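# Hang the power strip on two wall screws

## Task

Mount the power strip on the two screws through its keyhole slots, with the slots' narrow ends pointing up, so that it stays level and supported without the robot holding it.

## Robot and tools

Robot: two arms, left_arm and right_arm, each ending in a two-finger gripper with a wrist camera. In the scene frame the origin sits at table-top height, halfway between the nominal arm bases. +z is up, +x points out over the table, and left_arm is on the +y side (arm names do not match image sides). Calibrated bases: left_arm at (-0.051, +0.349, 0) m, quat_wxyz (+1.000, 0, 0, +0.014); right_arm at (-0.026, -0.326, 0) m, quat_wxyz (+0.999, 0, 0, +0.032). A two-camera stand is fixed behind the arms.

Frames: hand positions, orientations and targets in results are given in each arm's own base frame. Fixed cameras and the table use the scene frame. Motion offsets run along the axes of that arm's current Hand target. The gripper's fingers point along its +z and close along its y. end_effector_position is the point between the pads, roughly 1 cm behind the tips.

Motion rows: every row has 14 numbers in [-1, 1]. The first seven are for left_arm and the last seven for right_arm, each as dx, dy, dz, rx, ry, rz, opening. The first six are an offset, not a pose. They are measured from the Hand target as it stood when the action or move began, never from the previous row, so sending the same offset again moves the arm further. Scale: 1.0 equals 0.6 m for dx/dy/dz and 180 degrees for rx/ry/rz, which together form a single rotation vector. Opening is absolute: +1 is fully open (0.094 m) and -1 is closed. Sending all six pose numbers as 0 re-commands the present Hand target. To keep a gripper as it is, send its current opening again, because 0 means half open. Each step the controller limits the commanded orientation to within 40 degrees of the measured one.

Tools:
- execute_actions(actions, cameras): actions is a list of actions. Each action is a table of up to 15 rows, one per 1/30 s step; the last row is held if the table is shorter. Images come back only with an empty list or when cameras names them (names, ["all"], or []). Results include step readings of end_effector_position.
- move(target, speed, blend, opening_speed, grip_force, blocking, cameras): target is one 14-number row or a list of up to 15 rows. Every row is an offset from the same starting Hand targets. Paths are straight and finish together, taking 0.5 to 10 s. speed is in m/s, from 0.002 to 2.9, default 0.25, with turning capped at twice that in rad/s; give one value or one per target. blend, in m, rounds corners between list targets; 0 means stop at each. opening_speed (0.2 or more, scale units per second) closes the fingers gradually, which suits fragile parts. grip_force is the per-pad limit, 10 to 50 N; it persists and slows closing. blocking=false returns after about 0.5 s while the motion carries on. Paths do not avoid obstacles or the other arm.
- wait(seconds 0 to 10, cameras): the robot keeps its last command.
- stop(cameras): brakes a running move.
- zoom_image(camera, region [x0, y0, x1, y1]): region is in pixels of that camera's latest image, at most 504 by 504. Cameras: cam_head_left, cam_head_right, cam_high, cam_low, cam_left_wrist, cam_right_wrist, all 896x504.
- read_manual(section): licence texts only.
- finished_scene(scene 1 or 2): ends the scene for good. Call it only once the strip hangs by itself.

Results: position in m and quat_wxyz per arm, Hand target (the base for the next offsets; the gripper often stops short of it, and a fresh command, even all zeros, asks for it again), Tool commands, grip_measured (opening on the -1..1 scale; reads slightly wide when empty and narrower than the part under a squeeze), grip_effort_nm (gripper motor effort; negative means closing), joint positions, velocities and torques. A move adds a "move:" line giving the ending (done, off_target, moving, held, fault) and any limits (paced means the pose was clipped, held means steps were withheld). done means at rest within 10 mm and 2 degrees. Neither done nor off_target tells you whether anything is touched, and friction or load can leave an arm a few cm off. MOTOR HOT appears at 75 °C. At 90 °C an over-temperature fault folds that arm away for the rest of the scene, so avoid long holds at full stretch or pushing toward targets that cannot be reached.

Caution: do not drop the strip, let it fall off the table, or release it while it moves. Do not strike the screws, the wall or the table hard. Keep the two grippers, and each wrist-camera cable, clear of each other and of objects. An arm blocked by something keeps pushing until you command it back past its gripper. Approach contact slowly, since faster moves and targets further past the contact push harder. Route paths around an arm's own base, not close by it. Objects may get brief random nudges. Thinking time lets the scene run, so keep plans short.

Each tool is called after "Call:" as name([rows], argument=value, ...), one row to a line, values as JSON.

## Session

Call:
execute_actions(actions=[])

Scene clock: 0.00 s.
left_arm: end_effector_position=(+0.4437, +0.1242, +0.2851) grip_measured=+1.000 grip_effort_nm=n/a end_effector_quat_wxyz=(+0.730, -0.247, +0.633, -0.081) | right_arm: end_effector_position=(+0.4397, -0.0537, +0.2477) grip_measured=+1.000 grip_effort_nm=n/a end_effector_quat_wxyz=(+0.737, +0.060, +0.668, +0.084)
Joint positions: left_arm=[0.277 1.442 0.73 0.791 0.015 -0.483 0.094] | right_arm=[-0.223 1.5 0.575 1.029 -0.245 0.229 0.094]
Joint velocities: within noise
Joint torques (N m): no reading
Heat: left arm: 28 °C; right arm: 31 °C.
Hand target: left_arm +0.4436, +0.1241, +0.2880; +0.731, -0.246, +0.632, -0.080 | right_arm +0.4396, -0.0537, +0.2564; +0.744, +0.057, +0.660, +0.082
Tool commands: left_gripper/opening=+1.0 right_gripper/opening=+1.0

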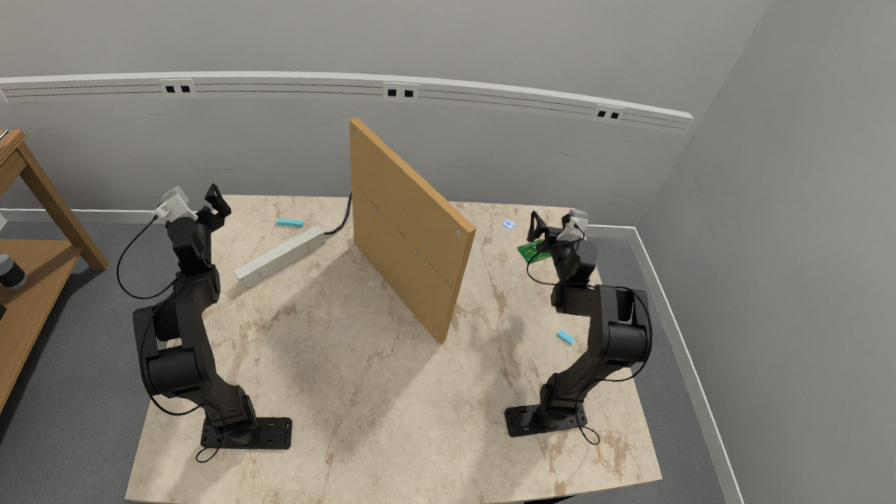

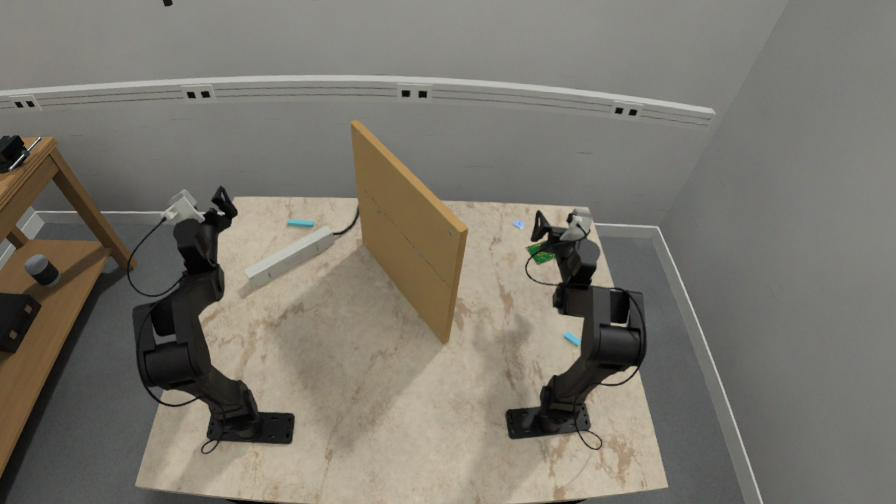

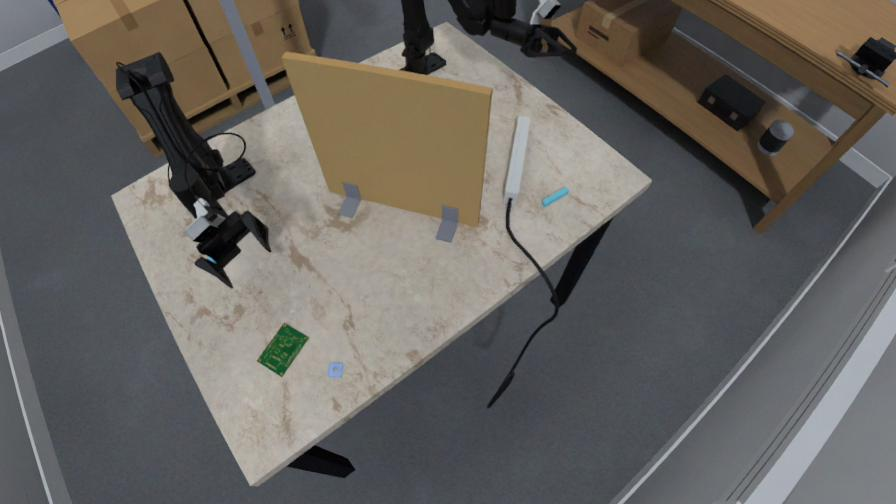

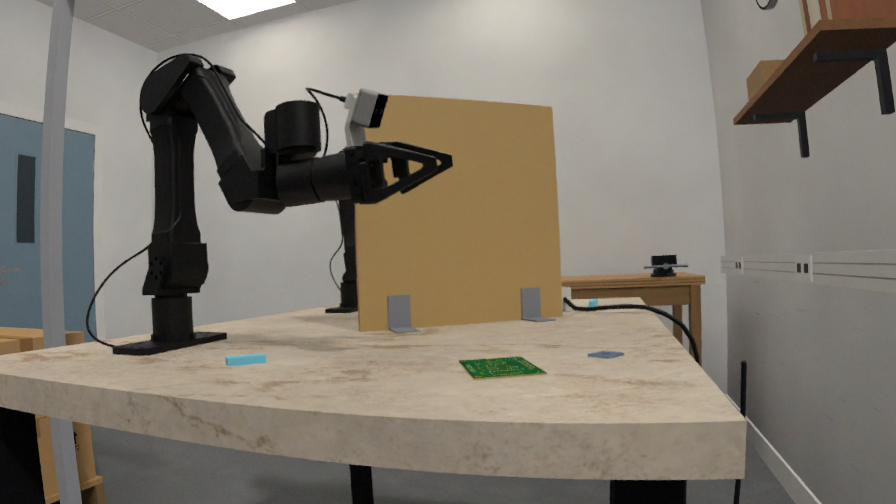

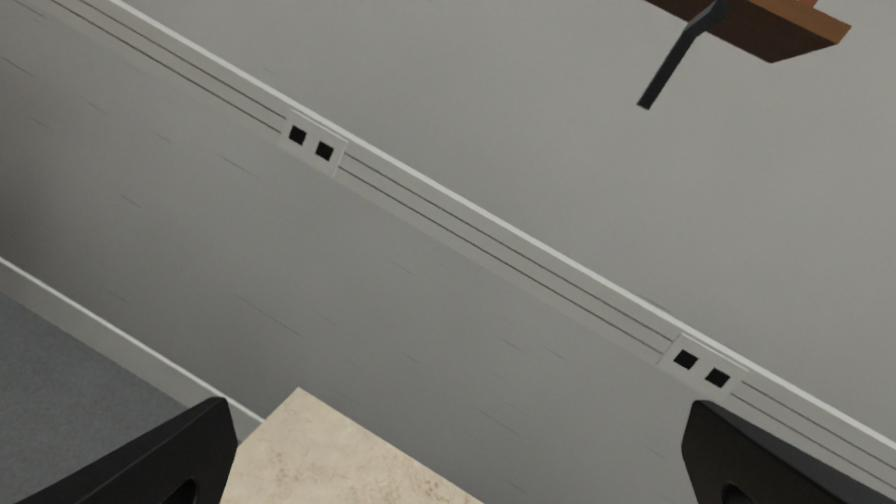

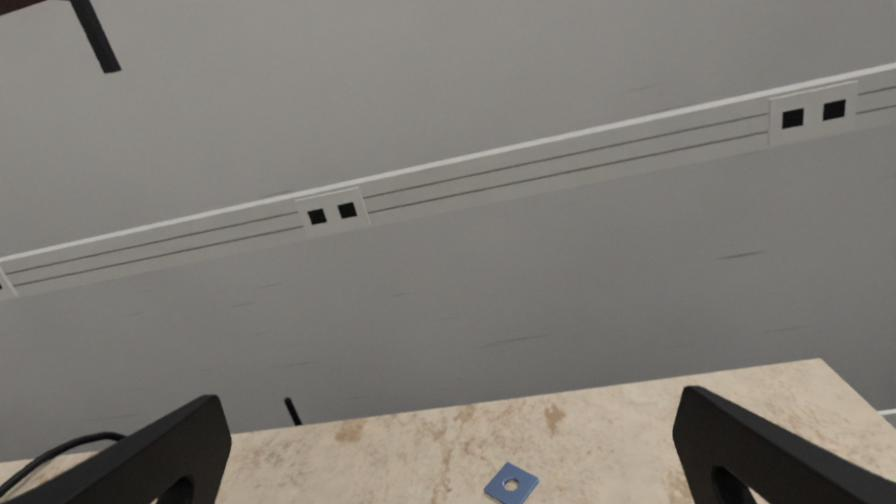

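Call:
zoom_image(camera="cam_head_right", region=[220, 110, 480, 350])

Call:
zoom_image(camera="cam_head_left", region=[220, 110, 480, 350])

Call:
zoom_image(camera="cam_high", region=[470, 100, 600, 240])

Scaled by 1.938 from the camera's 896x504 image, which has a finer 1280x720 frame.

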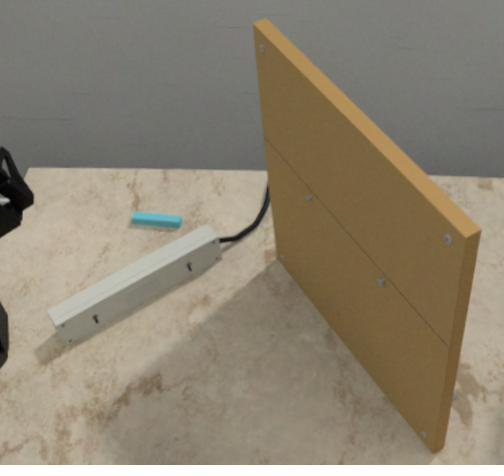

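Scaled by 1.938 from the camera's 896x504 image, which has a finer 1280x720 frame.

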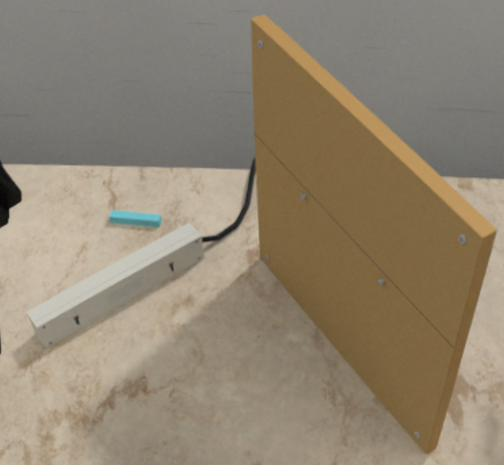

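Scaled by 3.600 from the camera's 896x504 image, which has a finer 1280x720 frame.

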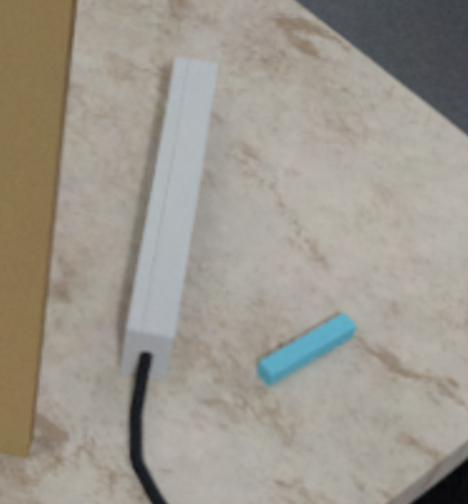

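Call:
move(target=[0.225,-0.118,-0.031,0.1976,0.5417,0.3925,1,0,0,0,0,0,0,1], cameras=["cam_left_wrist","cam_head_left","cam_head_right"])

Call:
zoom_image(camera="cam_left_wrist", region=[200, 0, 700, 504])

Scene clock: 41.27 s.
left_arm: end_effector_position=(+0.4639, +0.0015, +0.2012) grip_measured=+1.000 grip_effort_nm=0.00 end_effector_quat_wxyz=(+0.113, +0.436, +0.891, +0.054) | right_arm: end_effector_position=(+0.4397, -0.0537, +0.2477) grip_measured=+1.000 grip_effort_nm=-0.01 end_effector_quat_wxyz=(+0.737, +0.060, +0.668, +0.084)
Joint positions: left_arm=[0.002 2.204 2.426 -1.543 0.002 0.912 0.094] | right_arm=[-0.223 1.5 0.575 1.029 -0.245 0.229 0.094]
Joint torques (N m): left_arm=[-0.32 -9.5 8.31 0.48 -0.04 0.03] | right_arm=[0.05 -6.67 7.91 2.06 -0.01 -0.05]
Heat: left arm: 35 °C; right arm: 33 °C.
Hand target: left_arm +0.4647, +0.0004, +0.1995; -0.001, +0.443, +0.896, +0.000 | right_arm +0.4396, -0.0537, +0.2564; +0.744, +0.057, +0.660, +0.082
Off the commanded pose: left_arm 0.002 m, 14 deg | right_arm 0.009 m, 1 deg.
joint sent to its limit (left arm) — joint 4 (wrist pitch), lower limit. The joint targets are off in orientation, not in position.
move: off_target (left_arm)
camera_calibration:
cam_left_wrist: T_world_to_cam=[[-0.752397, -0.619596, -0.223604, 0.395109], [-0.658662, 0.703572, 0.266743, 0.288659], [-0.00795173, 0.347976, -0.93747, 0.278835], [0, 0, 0, 1]] pos_world=[0.489625, -0.0553122, 0.272749]
Images, in order (width x height): cam_head_left 896x504, cam_head_right 896x504, cam_left_wrist 896x504.

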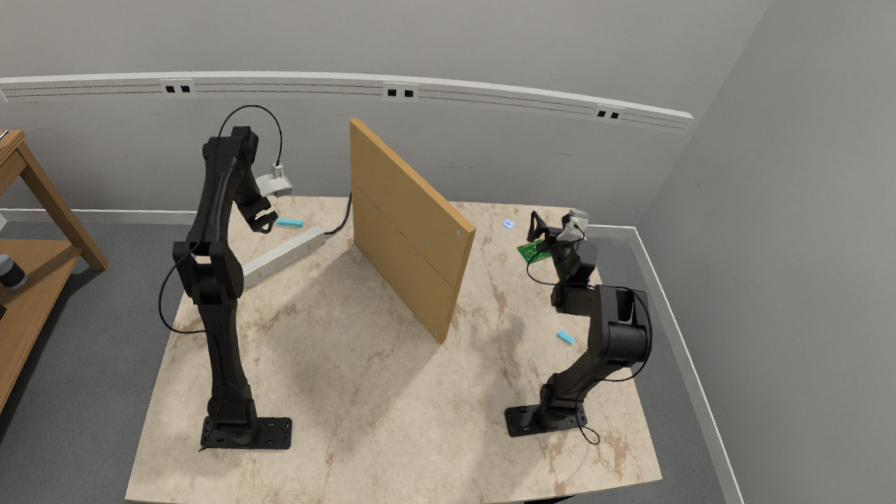

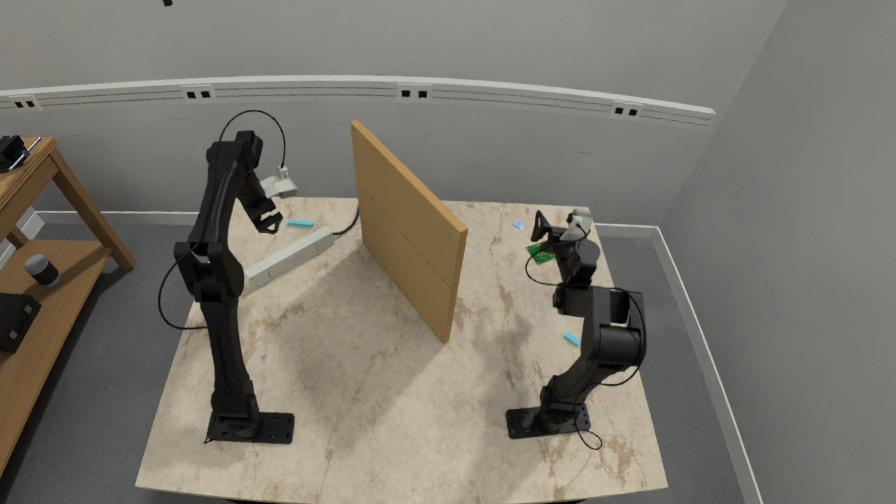

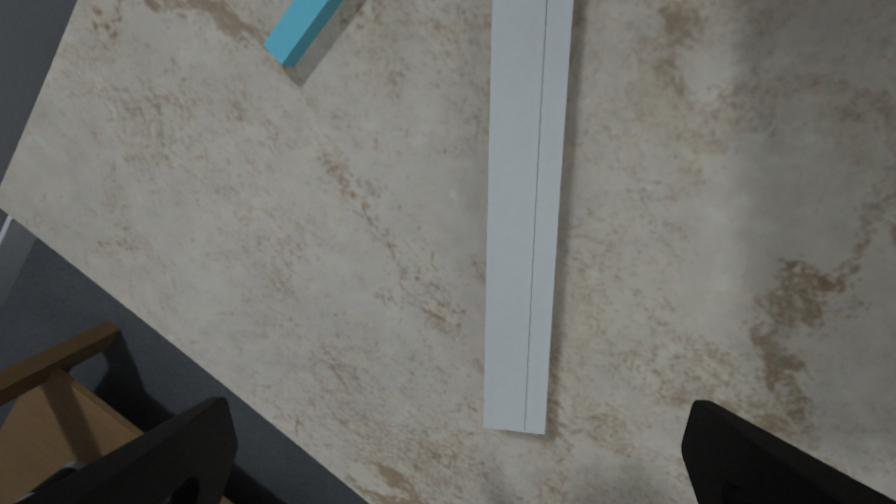

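Scaled by 1.000.

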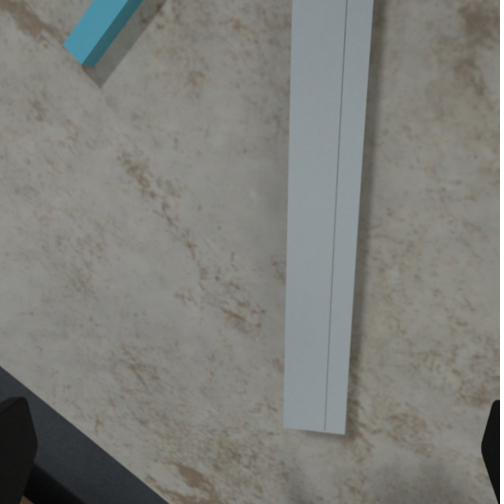

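Call:
move(target=[-0.0225,-0.0067,0.182,0,0,-0.012,1,0,0,0,0,0,0,1], cameras=["cam_left_wrist"])

Scene clock: 58.53 s.
left_arm: end_effector_position=(+0.4679, -0.0105, +0.0868) grip_measured=+1.000 grip_effort_nm=0.00 end_effector_quat_wxyz=(-0.004, +0.427, +0.904, +0.000) | right_arm: end_effector_position=(+0.4397, -0.0537, +0.2477) grip_measured=+1.000 grip_effort_nm=-0.01 end_effector_quat_wxyz=(+0.737, +0.060, +0.668, +0.084)
Joint positions: left_arm=[-0.026 2.448 2.407 -1.538 -0.003 0.856 0.094] | right_arm=[-0.223 1.5 0.575 1.029 -0.245 0.229 0.094]
Joint torques (N m): left_arm=[-0.43 -12.23 8.35 0 -0.01 -0.04] | right_arm=[0.09 -6.67 7.92 2.06 0.01 -0.05]
Heat: left arm: 32 °C; right arm: 33 °C.
Hand target: left_arm +0.4697, -0.0128, +0.0903; -0.001, +0.426, +0.905, +0.000 | right_arm +0.4396, -0.0537, +0.2564; +0.744, +0.057, +0.660, +0.082
Off the commanded pose: left_arm 0.004 m, 0 deg | right_arm 0.009 m, 1 deg.
move: done
camera_calibration:
cam_left_wrist: T_world_to_cam=[[-0.766733, -0.641401, -0.0269391, 0.354483], [-0.588357, 0.685298, 0.429189, 0.283082], [-0.256821, 0.344923, -0.902813, 0.289225], [0, 0, 0, 1]] pos_world=[0.512626, -0.0663903, 0.149169]
Images, in order (width x height): cam_left_wrist 896x504.

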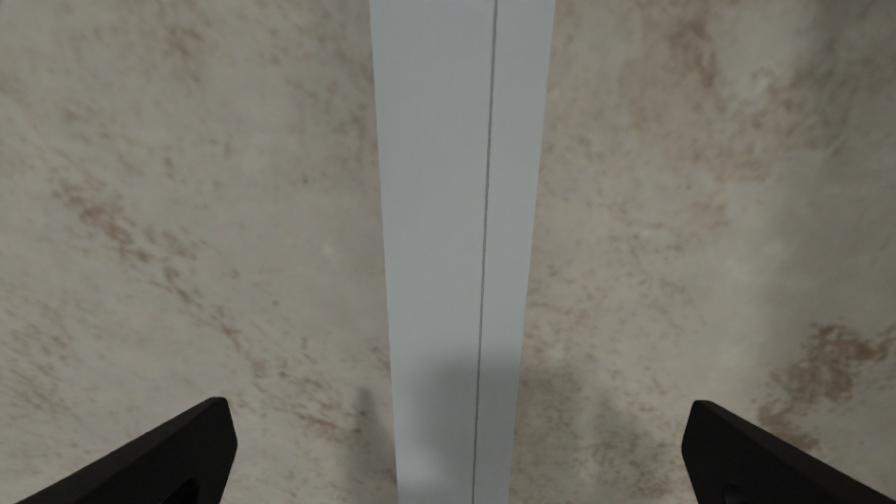

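Call:
move(target=[0,0,0.09,0,0,0,0.3,0,0,0,0,0,0,1], speed=0.12, cameras=["cam_left_wrist","cam_head_right","cam_low"])

Call:
zoom_image(camera="cam_head_right", region=[220, 170, 360, 310])

Scene clock: 63.30 s.
left_arm: end_effector_position=(+0.4680, -0.0105, +0.0276) grip_measured=+0.302 grip_effort_nm=-0.09 end_effector_quat_wxyz=(-0.012, +0.426, +0.904, -0.004) | right_arm: end_effector_position=(+0.4397, -0.0537, +0.2477) grip_measured=+1.000 grip_effort_nm=-0.01 end_effector_quat_wxyz=(+0.737, +0.060, +0.668, +0.084)
Joint positions: left_arm=[-0.026 2.447 2.169 -1.319 -0.003 0.856 0.061] | right_arm=[-0.223 1.5 0.575 1.029 -0.245 0.229 0.094]
Joint torques (N m): left_arm=[-0.44 -15.12 5.38 0.16 0 -0.04] | right_arm=[-0.05 -6.76 7.88 2.07 0.01 -0.03]
Heat: left arm: 33 °C; right arm: 33 °C.
Hand target: left_arm +0.4696, -0.0127, +0.0363; -0.001, +0.426, +0.905, +0.000 | right_arm +0.4396, -0.0537, +0.2564; +0.744, +0.057, +0.660, +0.082
Off the commanded pose: left_arm 0.009 m, 1 deg | right_arm 0.009 m, 1 deg.
move: done
camera_calibration:
cam_left_wrist: T_world_to_cam=[[-0.766833, -0.641711, -0.0131895, 0.352641], [-0.580683, 0.684859, 0.440199, 0.304643], [-0.273447, 0.345218, -0.897804, 0.243459], [0, 0, 0, 1]] pos_world=[0.513891, -0.0663907, 0.0891261]
Images, in order (width x height): cam_head_right 896x504, cam_low 896x504, cam_left_wrist 896x504.

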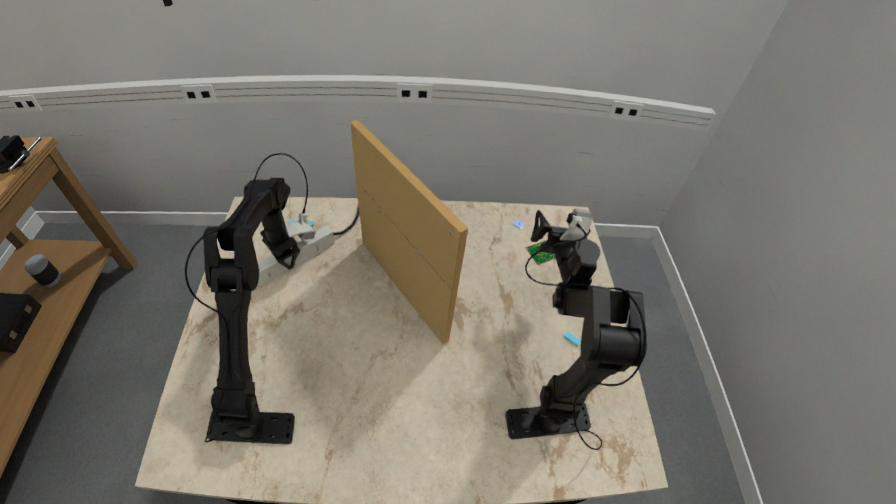

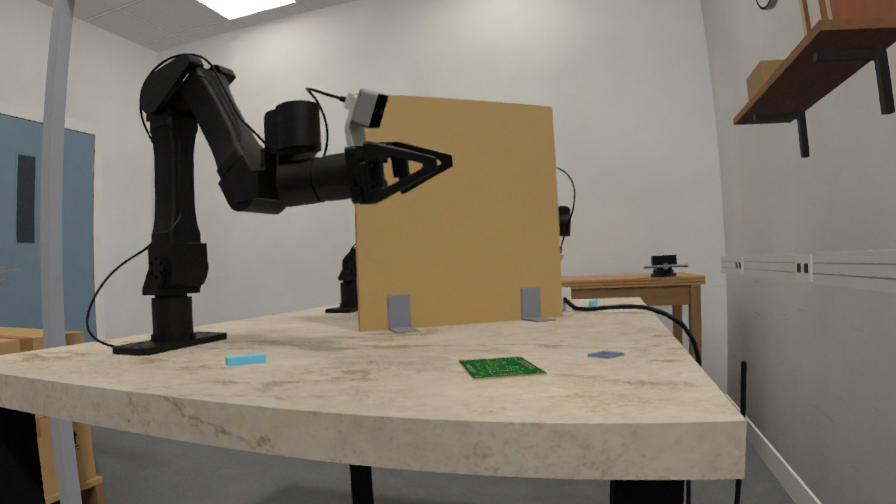

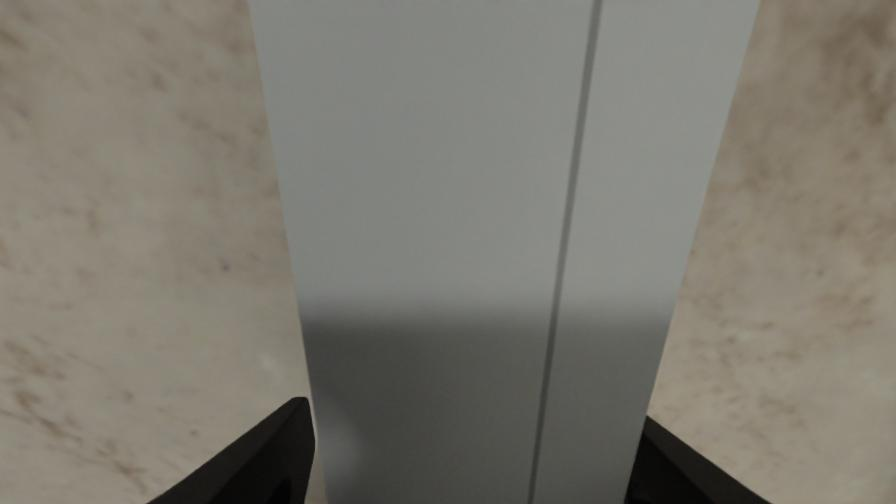

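Scaled by 3.600 from the camera's 896x504 image, which has a finer 1280x720 frame.

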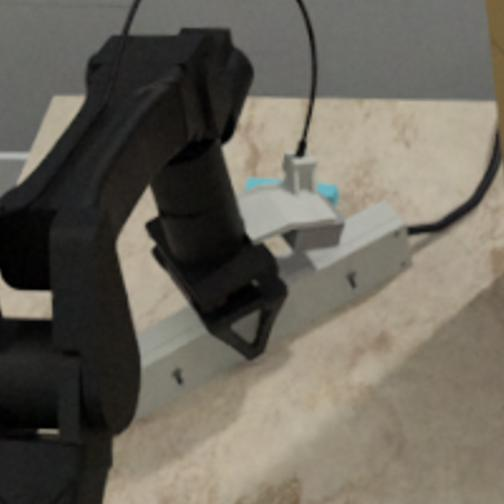

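Call:
move(target=[0,-0.006,-0.003,0,0,0,-0.6,0,0,0,0,0,0,1], opening_speed=0.5, grip_force=[25,50], speed=0.1)

Scene clock: 74.63 s.
left_arm: end_effector_position=(+0.4664, -0.0102, +0.0272) grip_measured=-0.283 grip_effort_nm=-0.50 end_effector_quat_wxyz=(-0.012, +0.424, +0.905, -0.003) | right_arm: end_effector_position=(+0.4397, -0.0537, +0.2477) grip_measured=+1.000 grip_effort_nm=-0.01 end_effector_quat_wxyz=(+0.737, +0.060, +0.668, +0.084)
Joint positions: left_arm=[-0.026 2.436 2.148 -1.308 -0.004 0.851 0.034] | right_arm=[-0.223 1.5 0.575 1.029 -0.245 0.229 0.094]
Joint torques (N m): left_arm=[-0.94 -15.49 5.42 0.13 0.01 -0.05] | right_arm=[-0.1 -6.72 7.9 2.06 0.02 -0.04]
Heat: left arm: 38 °C; right arm: 34 °C.
Hand target: left_arm +0.4669, -0.0150, +0.0383; +0.000, +0.426, +0.905, +0.000 | right_arm +0.4396, -0.0537, +0.2564; +0.744, +0.057, +0.660, +0.082
Off the commanded pose: left_arm 0.012 m, 1 deg | right_arm 0.009 m, 1 deg.
grip_force (N): 25, 50
move: off_target (left_arm)

Call:
move([
  [0,0,-0.2,0,0,0,-0.6,0,0,0,0,0,0,1],
  [0.06,0,-0.2,-0.319,-0.116,0.2012,-0.6,0,0,0,0,0,0,1],
], speed=0.15, grip_force=50, cameras=["all"])

Scene clock: 94.87 s.
left_arm: end_effector_position=(+0.4373, +0.0248, +0.1341) grip_measured=-0.304 grip_effort_nm=-1.02 end_effector_quat_wxyz=(+0.306, +0.616, +0.638, +0.346) | right_arm: end_effector_position=(+0.4397, -0.0537, +0.2477) grip_measured=+1.000 grip_effort_nm=-0.01 end_effector_quat_wxyz=(+0.737, +0.060, +0.668, +0.084)
Joint positions: left_arm=[0.042 1.506 0.84 0.056 -0.029 1.594 0.033] | right_arm=[-0.223 1.5 0.575 1.029 -0.245 0.229 0.094]
Joint torques (N m): left_arm=[0.08 -9.24 7.36 2.26 0.68 0.05] | right_arm=[-0.02 -6.79 7.97 2.07 -0.01 0]
Heat: left arm: 42 °C; right arm: 34 °C.
Hand target: left_arm +0.4440, +0.0127, +0.1582; +0.354, +0.615, +0.610, +0.352 | right_arm +0.4396, -0.0537, +0.2564; +0.744, +0.057, +0.660, +0.082
Off the commanded pose: left_arm 0.028 m, 6 deg | right_arm 0.009 m, 1 deg.
move: off_target (left_arm)
camera_calibration:
cam_left_wrist: T_world_to_cam=[[-0.548098, -0.00661758, -0.836388, 0.352099], [-0.404613, 0.877278, 0.258208, 0.158487], [0.732036, 0.479936, -0.483512, -0.18013], [0, 0, 0, 1]] pos_world=[0.388973, -0.0502561, 0.166474]

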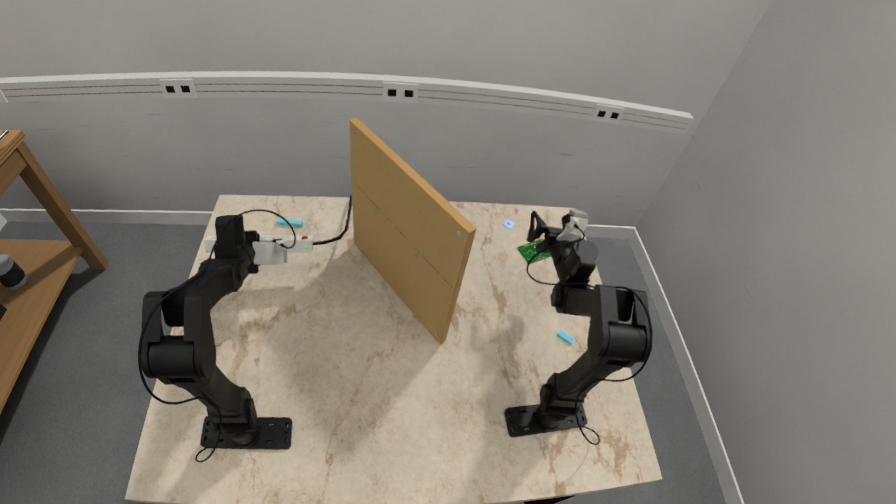

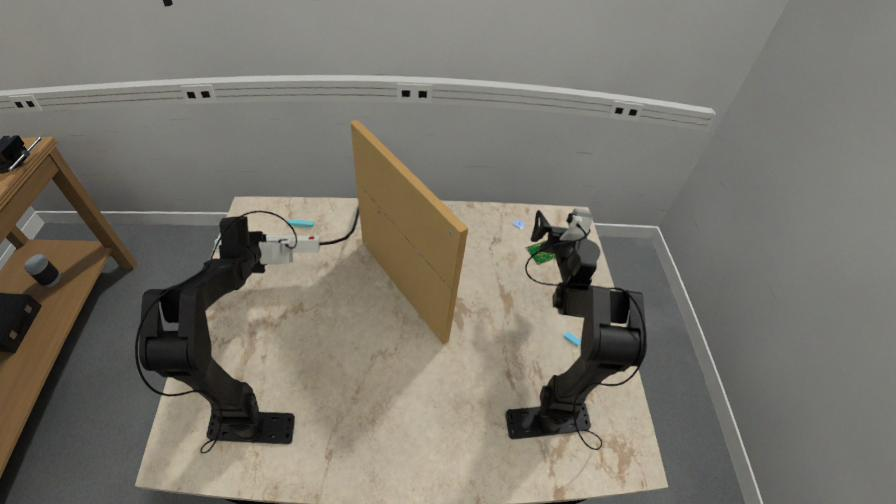

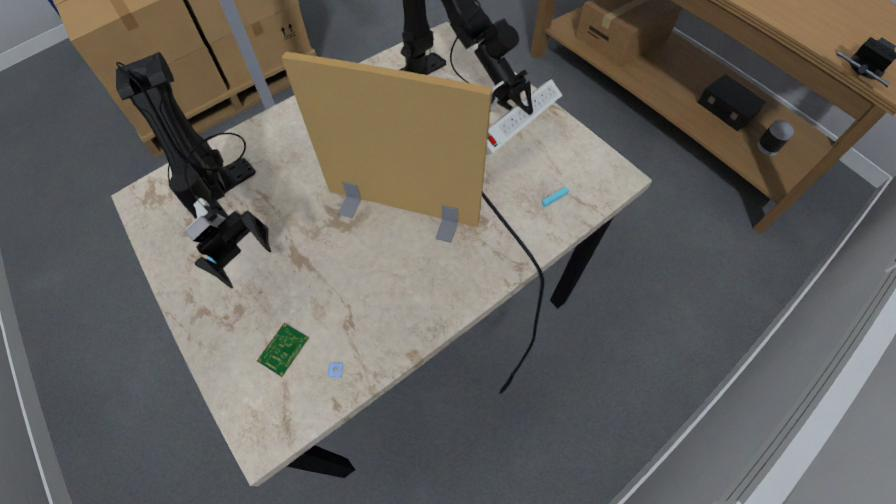

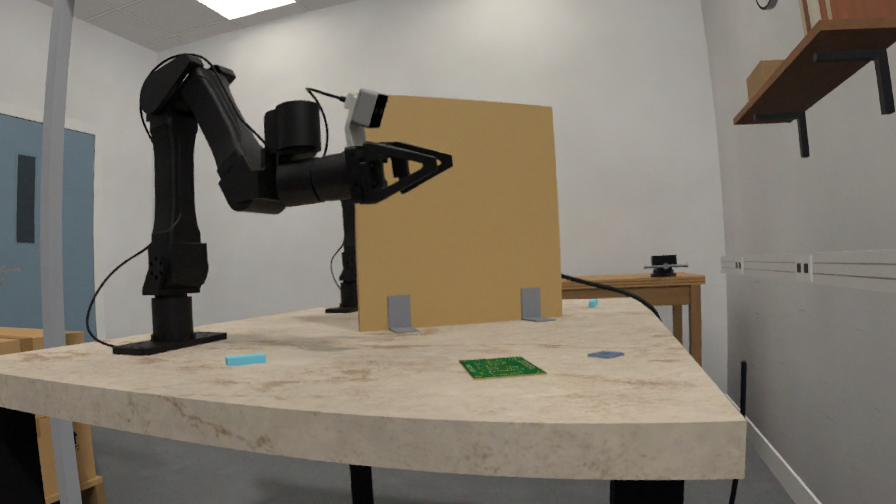

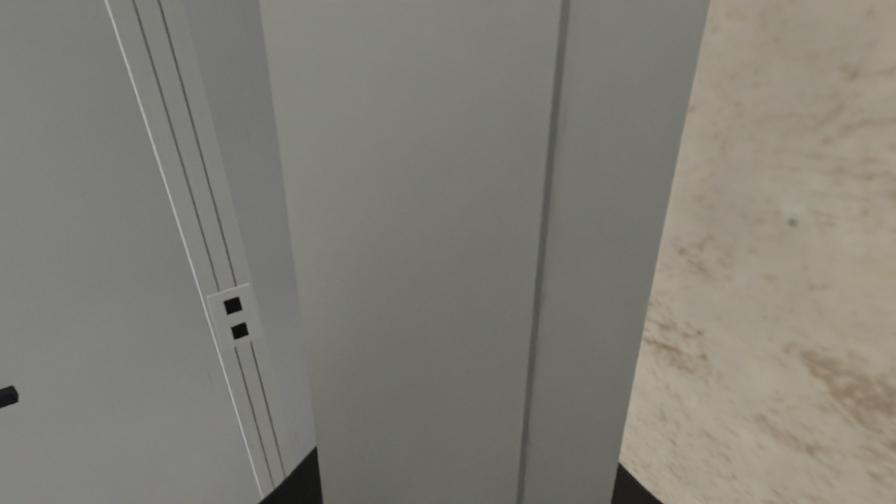

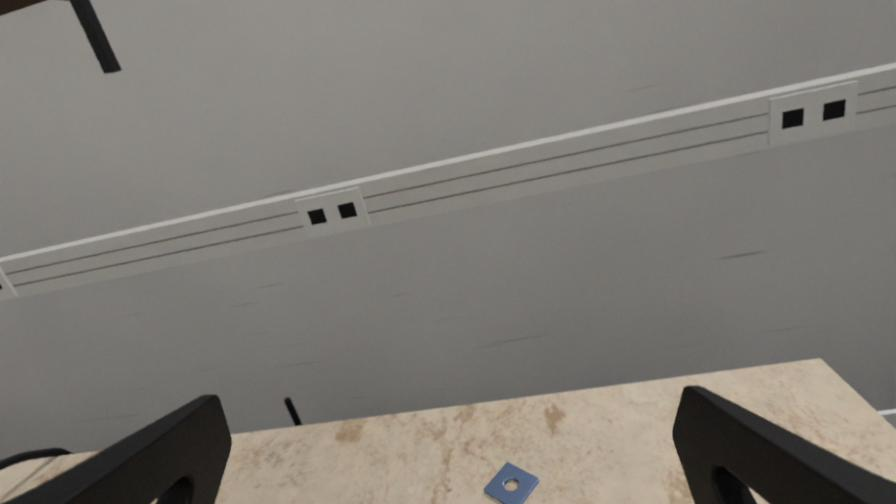

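Call:
move(target=[0,-0.141,0.082,0,0,0,-0.6,0,0,0,0,0,0,1], speed=0.1, cameras=["cam_left_wrist","cam_high","cam_head_left"])

Call:
zoom_image(camera="cam_high", region=[450, 40, 620, 210])

Scene clock: 100.43 s.
left_arm: end_effector_position=(+0.4370, +0.0203, +0.0507) grip_measured=-0.304 grip_effort_nm=-1.03 end_effector_quat_wxyz=(+0.324, +0.616, +0.628, +0.349) | right_arm: end_effector_position=(+0.4397, -0.0537, +0.2477) grip_measured=+1.000 grip_effort_nm=-0.01 end_effector_quat_wxyz=(+0.737, +0.060, +0.668, +0.084)
Joint positions: left_arm=[0.042 1.735 0.634 0.522 -0.005 1.596 0.033] | right_arm=[-0.223 1.5 0.575 1.029 -0.245 0.229 0.094]
Joint torques (N m): left_arm=[0.13 -6.65 5.79 2.36 0.46 0.02] | right_arm=[0.05 -6.82 8.01 2.07 -0.02 -0.05]
Heat: left arm: 40 °C; right arm: 34 °C.
Hand target: left_arm +0.4442, +0.0128, +0.0604; +0.354, +0.615, +0.610, +0.352 | right_arm +0.4396, -0.0537, +0.2564; +0.744, +0.057, +0.660, +0.082
Off the commanded pose: left_arm 0.014 m, 4 deg | right_arm 0.009 m, 1 deg.
move: off_target (left_arm)
camera_calibration:
cam_left_wrist: T_world_to_cam=[[-0.521072, -0.00425149, -0.853502, 0.271122], [-0.393709, 0.888441, 0.235938, 0.179916], [0.757283, 0.458972, -0.464616, -0.229642], [0, 0, 0, 1]] pos_world=[0.386012, -0.0532927, 0.0822588]
Images, in order (width x height): cam_head_left 896x504, cam_high 896x504, cam_left_wrist 896x504.

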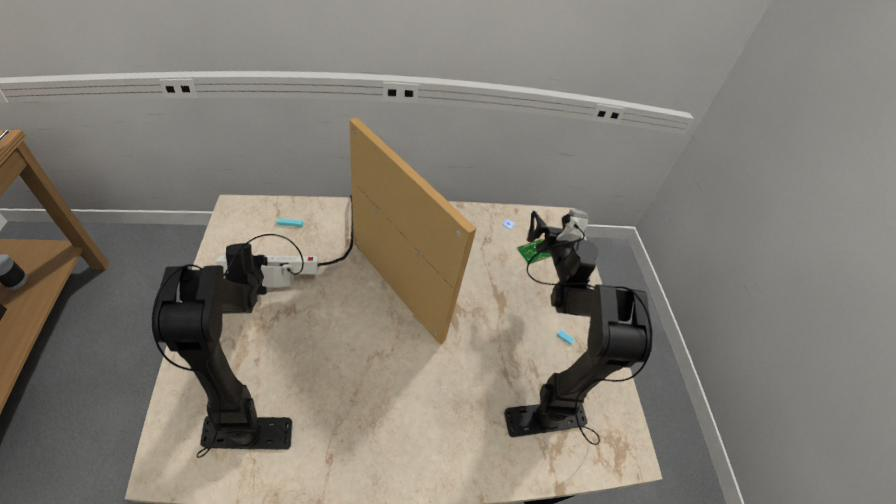

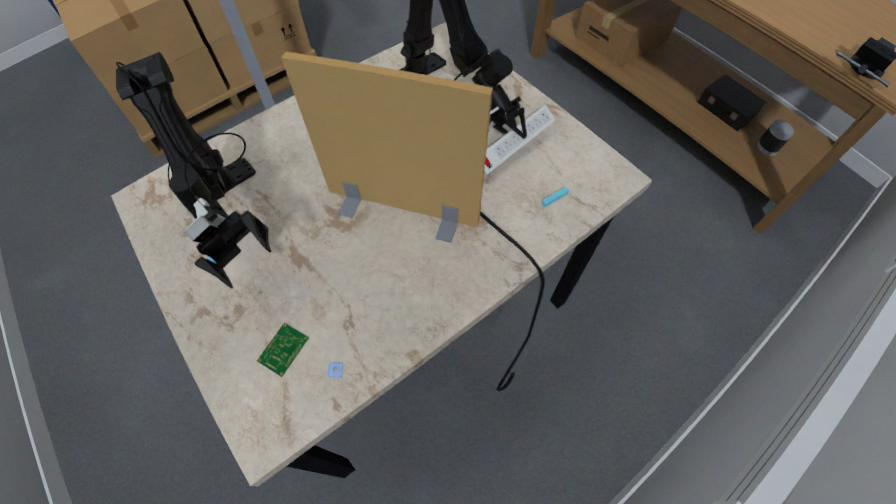

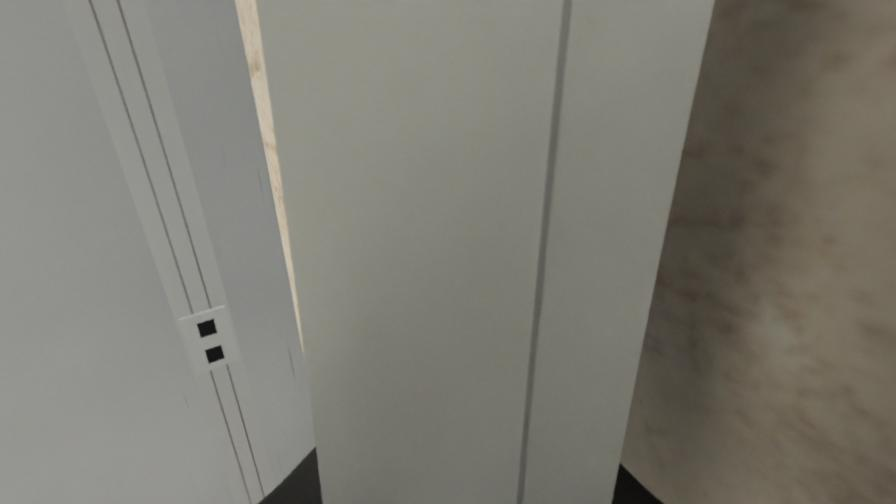

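Scaled by 2.965 from the camera's 896x504 image, which has a finer 1280x720 frame.

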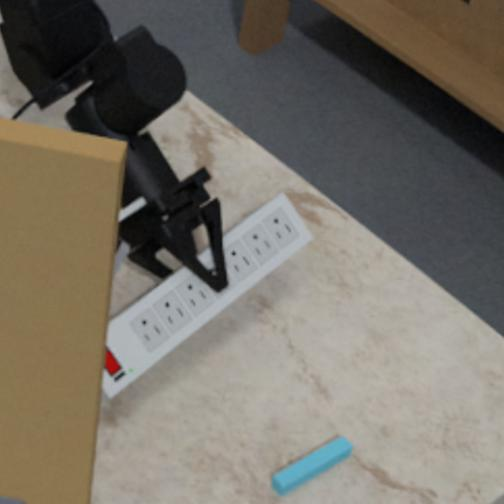

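Call:
move(target=[0,-0.018,0.01,0,0,0,-0.6,0,0,0,0,0,0,1], speed=0.05)

Call:
move(target=[0,-0.012,0.007,0,0,0,-0.6,0,0,0,0,0,0,1], speed=0.05, cameras=["cam_head_left","cam_head_right"])

Call:
zoom_image(camera="cam_head_right", region=[200, 200, 340, 320])

Scene clock: 106.43 s.
left_arm: end_effector_position=(+0.4385, +0.0194, +0.0405) grip_measured=-0.304 grip_effort_nm=-1.03 end_effector_quat_wxyz=(+0.327, +0.615, +0.626, +0.350) | right_arm: end_effector_position=(+0.4397, -0.0537, +0.2477) grip_measured=+1.000 grip_effort_nm=-0.01 end_effector_quat_wxyz=(+0.737, +0.060, +0.668, +0.084)
Joint positions: left_arm=[0.042 1.782 0.622 0.589 0.001 1.596 0.033] | right_arm=[-0.223 1.5 0.575 1.029 -0.245 0.229 0.094]
Joint torques (N m): left_arm=[0.13 -6.74 5.24 2.35 0.4 0.02] | right_arm=[-0.01 -6.65 8.03 2.07 -0.01 -0.03]
Heat: left arm: 38 °C; right arm: 34 °C.
Hand target: left_arm +0.4439, +0.0128, +0.0480; +0.354, +0.615, +0.610, +0.352 | right_arm +0.4396, -0.0537, +0.2564; +0.744, +0.057, +0.660, +0.082
Off the commanded pose: left_arm 0.012 m, 4 deg | right_arm 0.009 m, 1 deg.
move: off_target (left_arm)

Scene clock: 107.33 s.
left_arm: end_effector_position=(+0.4421, +0.0178, +0.0382) grip_measured=-0.304 grip_effort_nm=-1.03 end_effector_quat_wxyz=(+0.338, +0.613, +0.621, +0.354) | right_arm: end_effector_position=(+0.4397, -0.0537, +0.2477) grip_measured=+1.000 grip_effort_nm=-0.01 end_effector_quat_wxyz=(+0.737, +0.060, +0.668, +0.084)
Joint positions: left_arm=[0.042 1.813 0.616 0.649 0.011 1.594 0.033] | right_arm=[-0.223 1.5 0.575 1.029 -0.245 0.229 0.094]
Joint torques (N m): left_arm=[0.14 -6.43 4.94 2.19 0.31 0.04] | right_arm=[-0.01 -6.75 7.87 2.06 0 -0.02]
Heat: left arm: 38 °C; right arm: 34 °C.
Hand target: left_arm +0.4440, +0.0128, +0.0398; +0.354, +0.615, +0.610, +0.352 | right_arm +0.4396, -0.0537, +0.2564; +0.744, +0.057, +0.660, +0.082
Off the commanded pose: left_arm 0.006 m, 2 deg | right_arm 0.009 m, 1 deg.
move: done
Images, in order (width x height): cam_head_left 896x504, cam_head_right 896x504.

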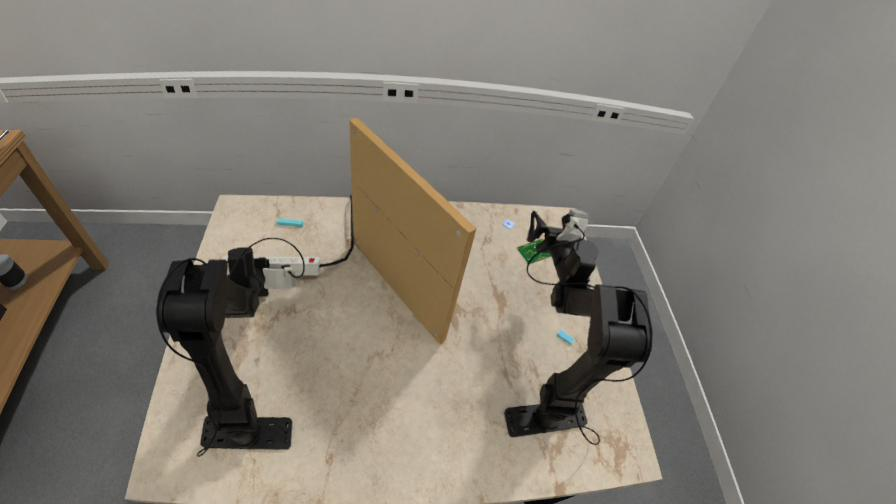

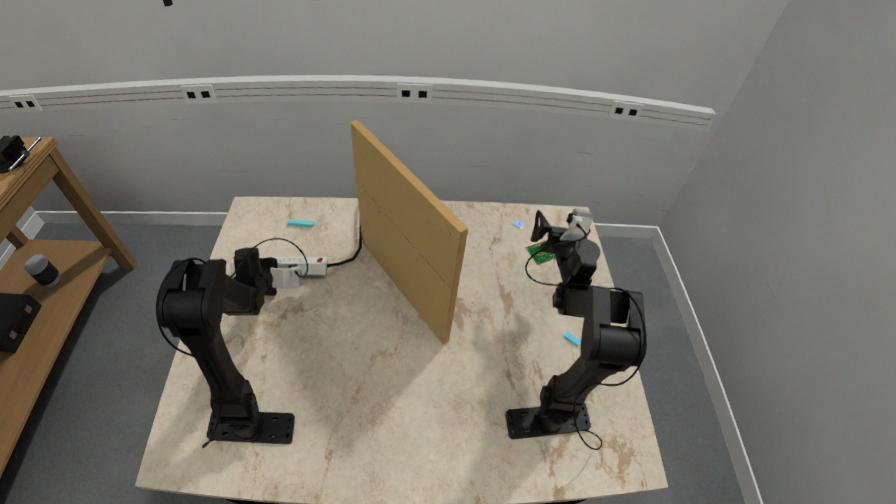

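Scaled by 3.600 from the camera's 896x504 image, which has a finer 1280x720 frame.

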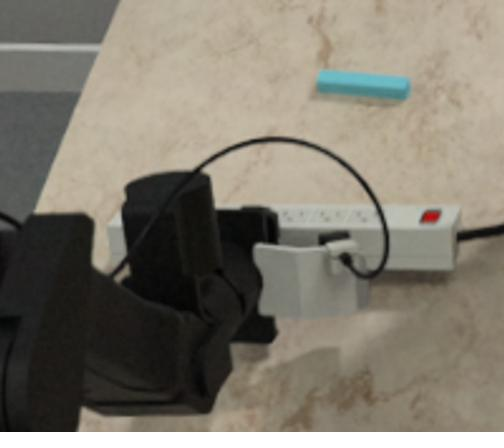

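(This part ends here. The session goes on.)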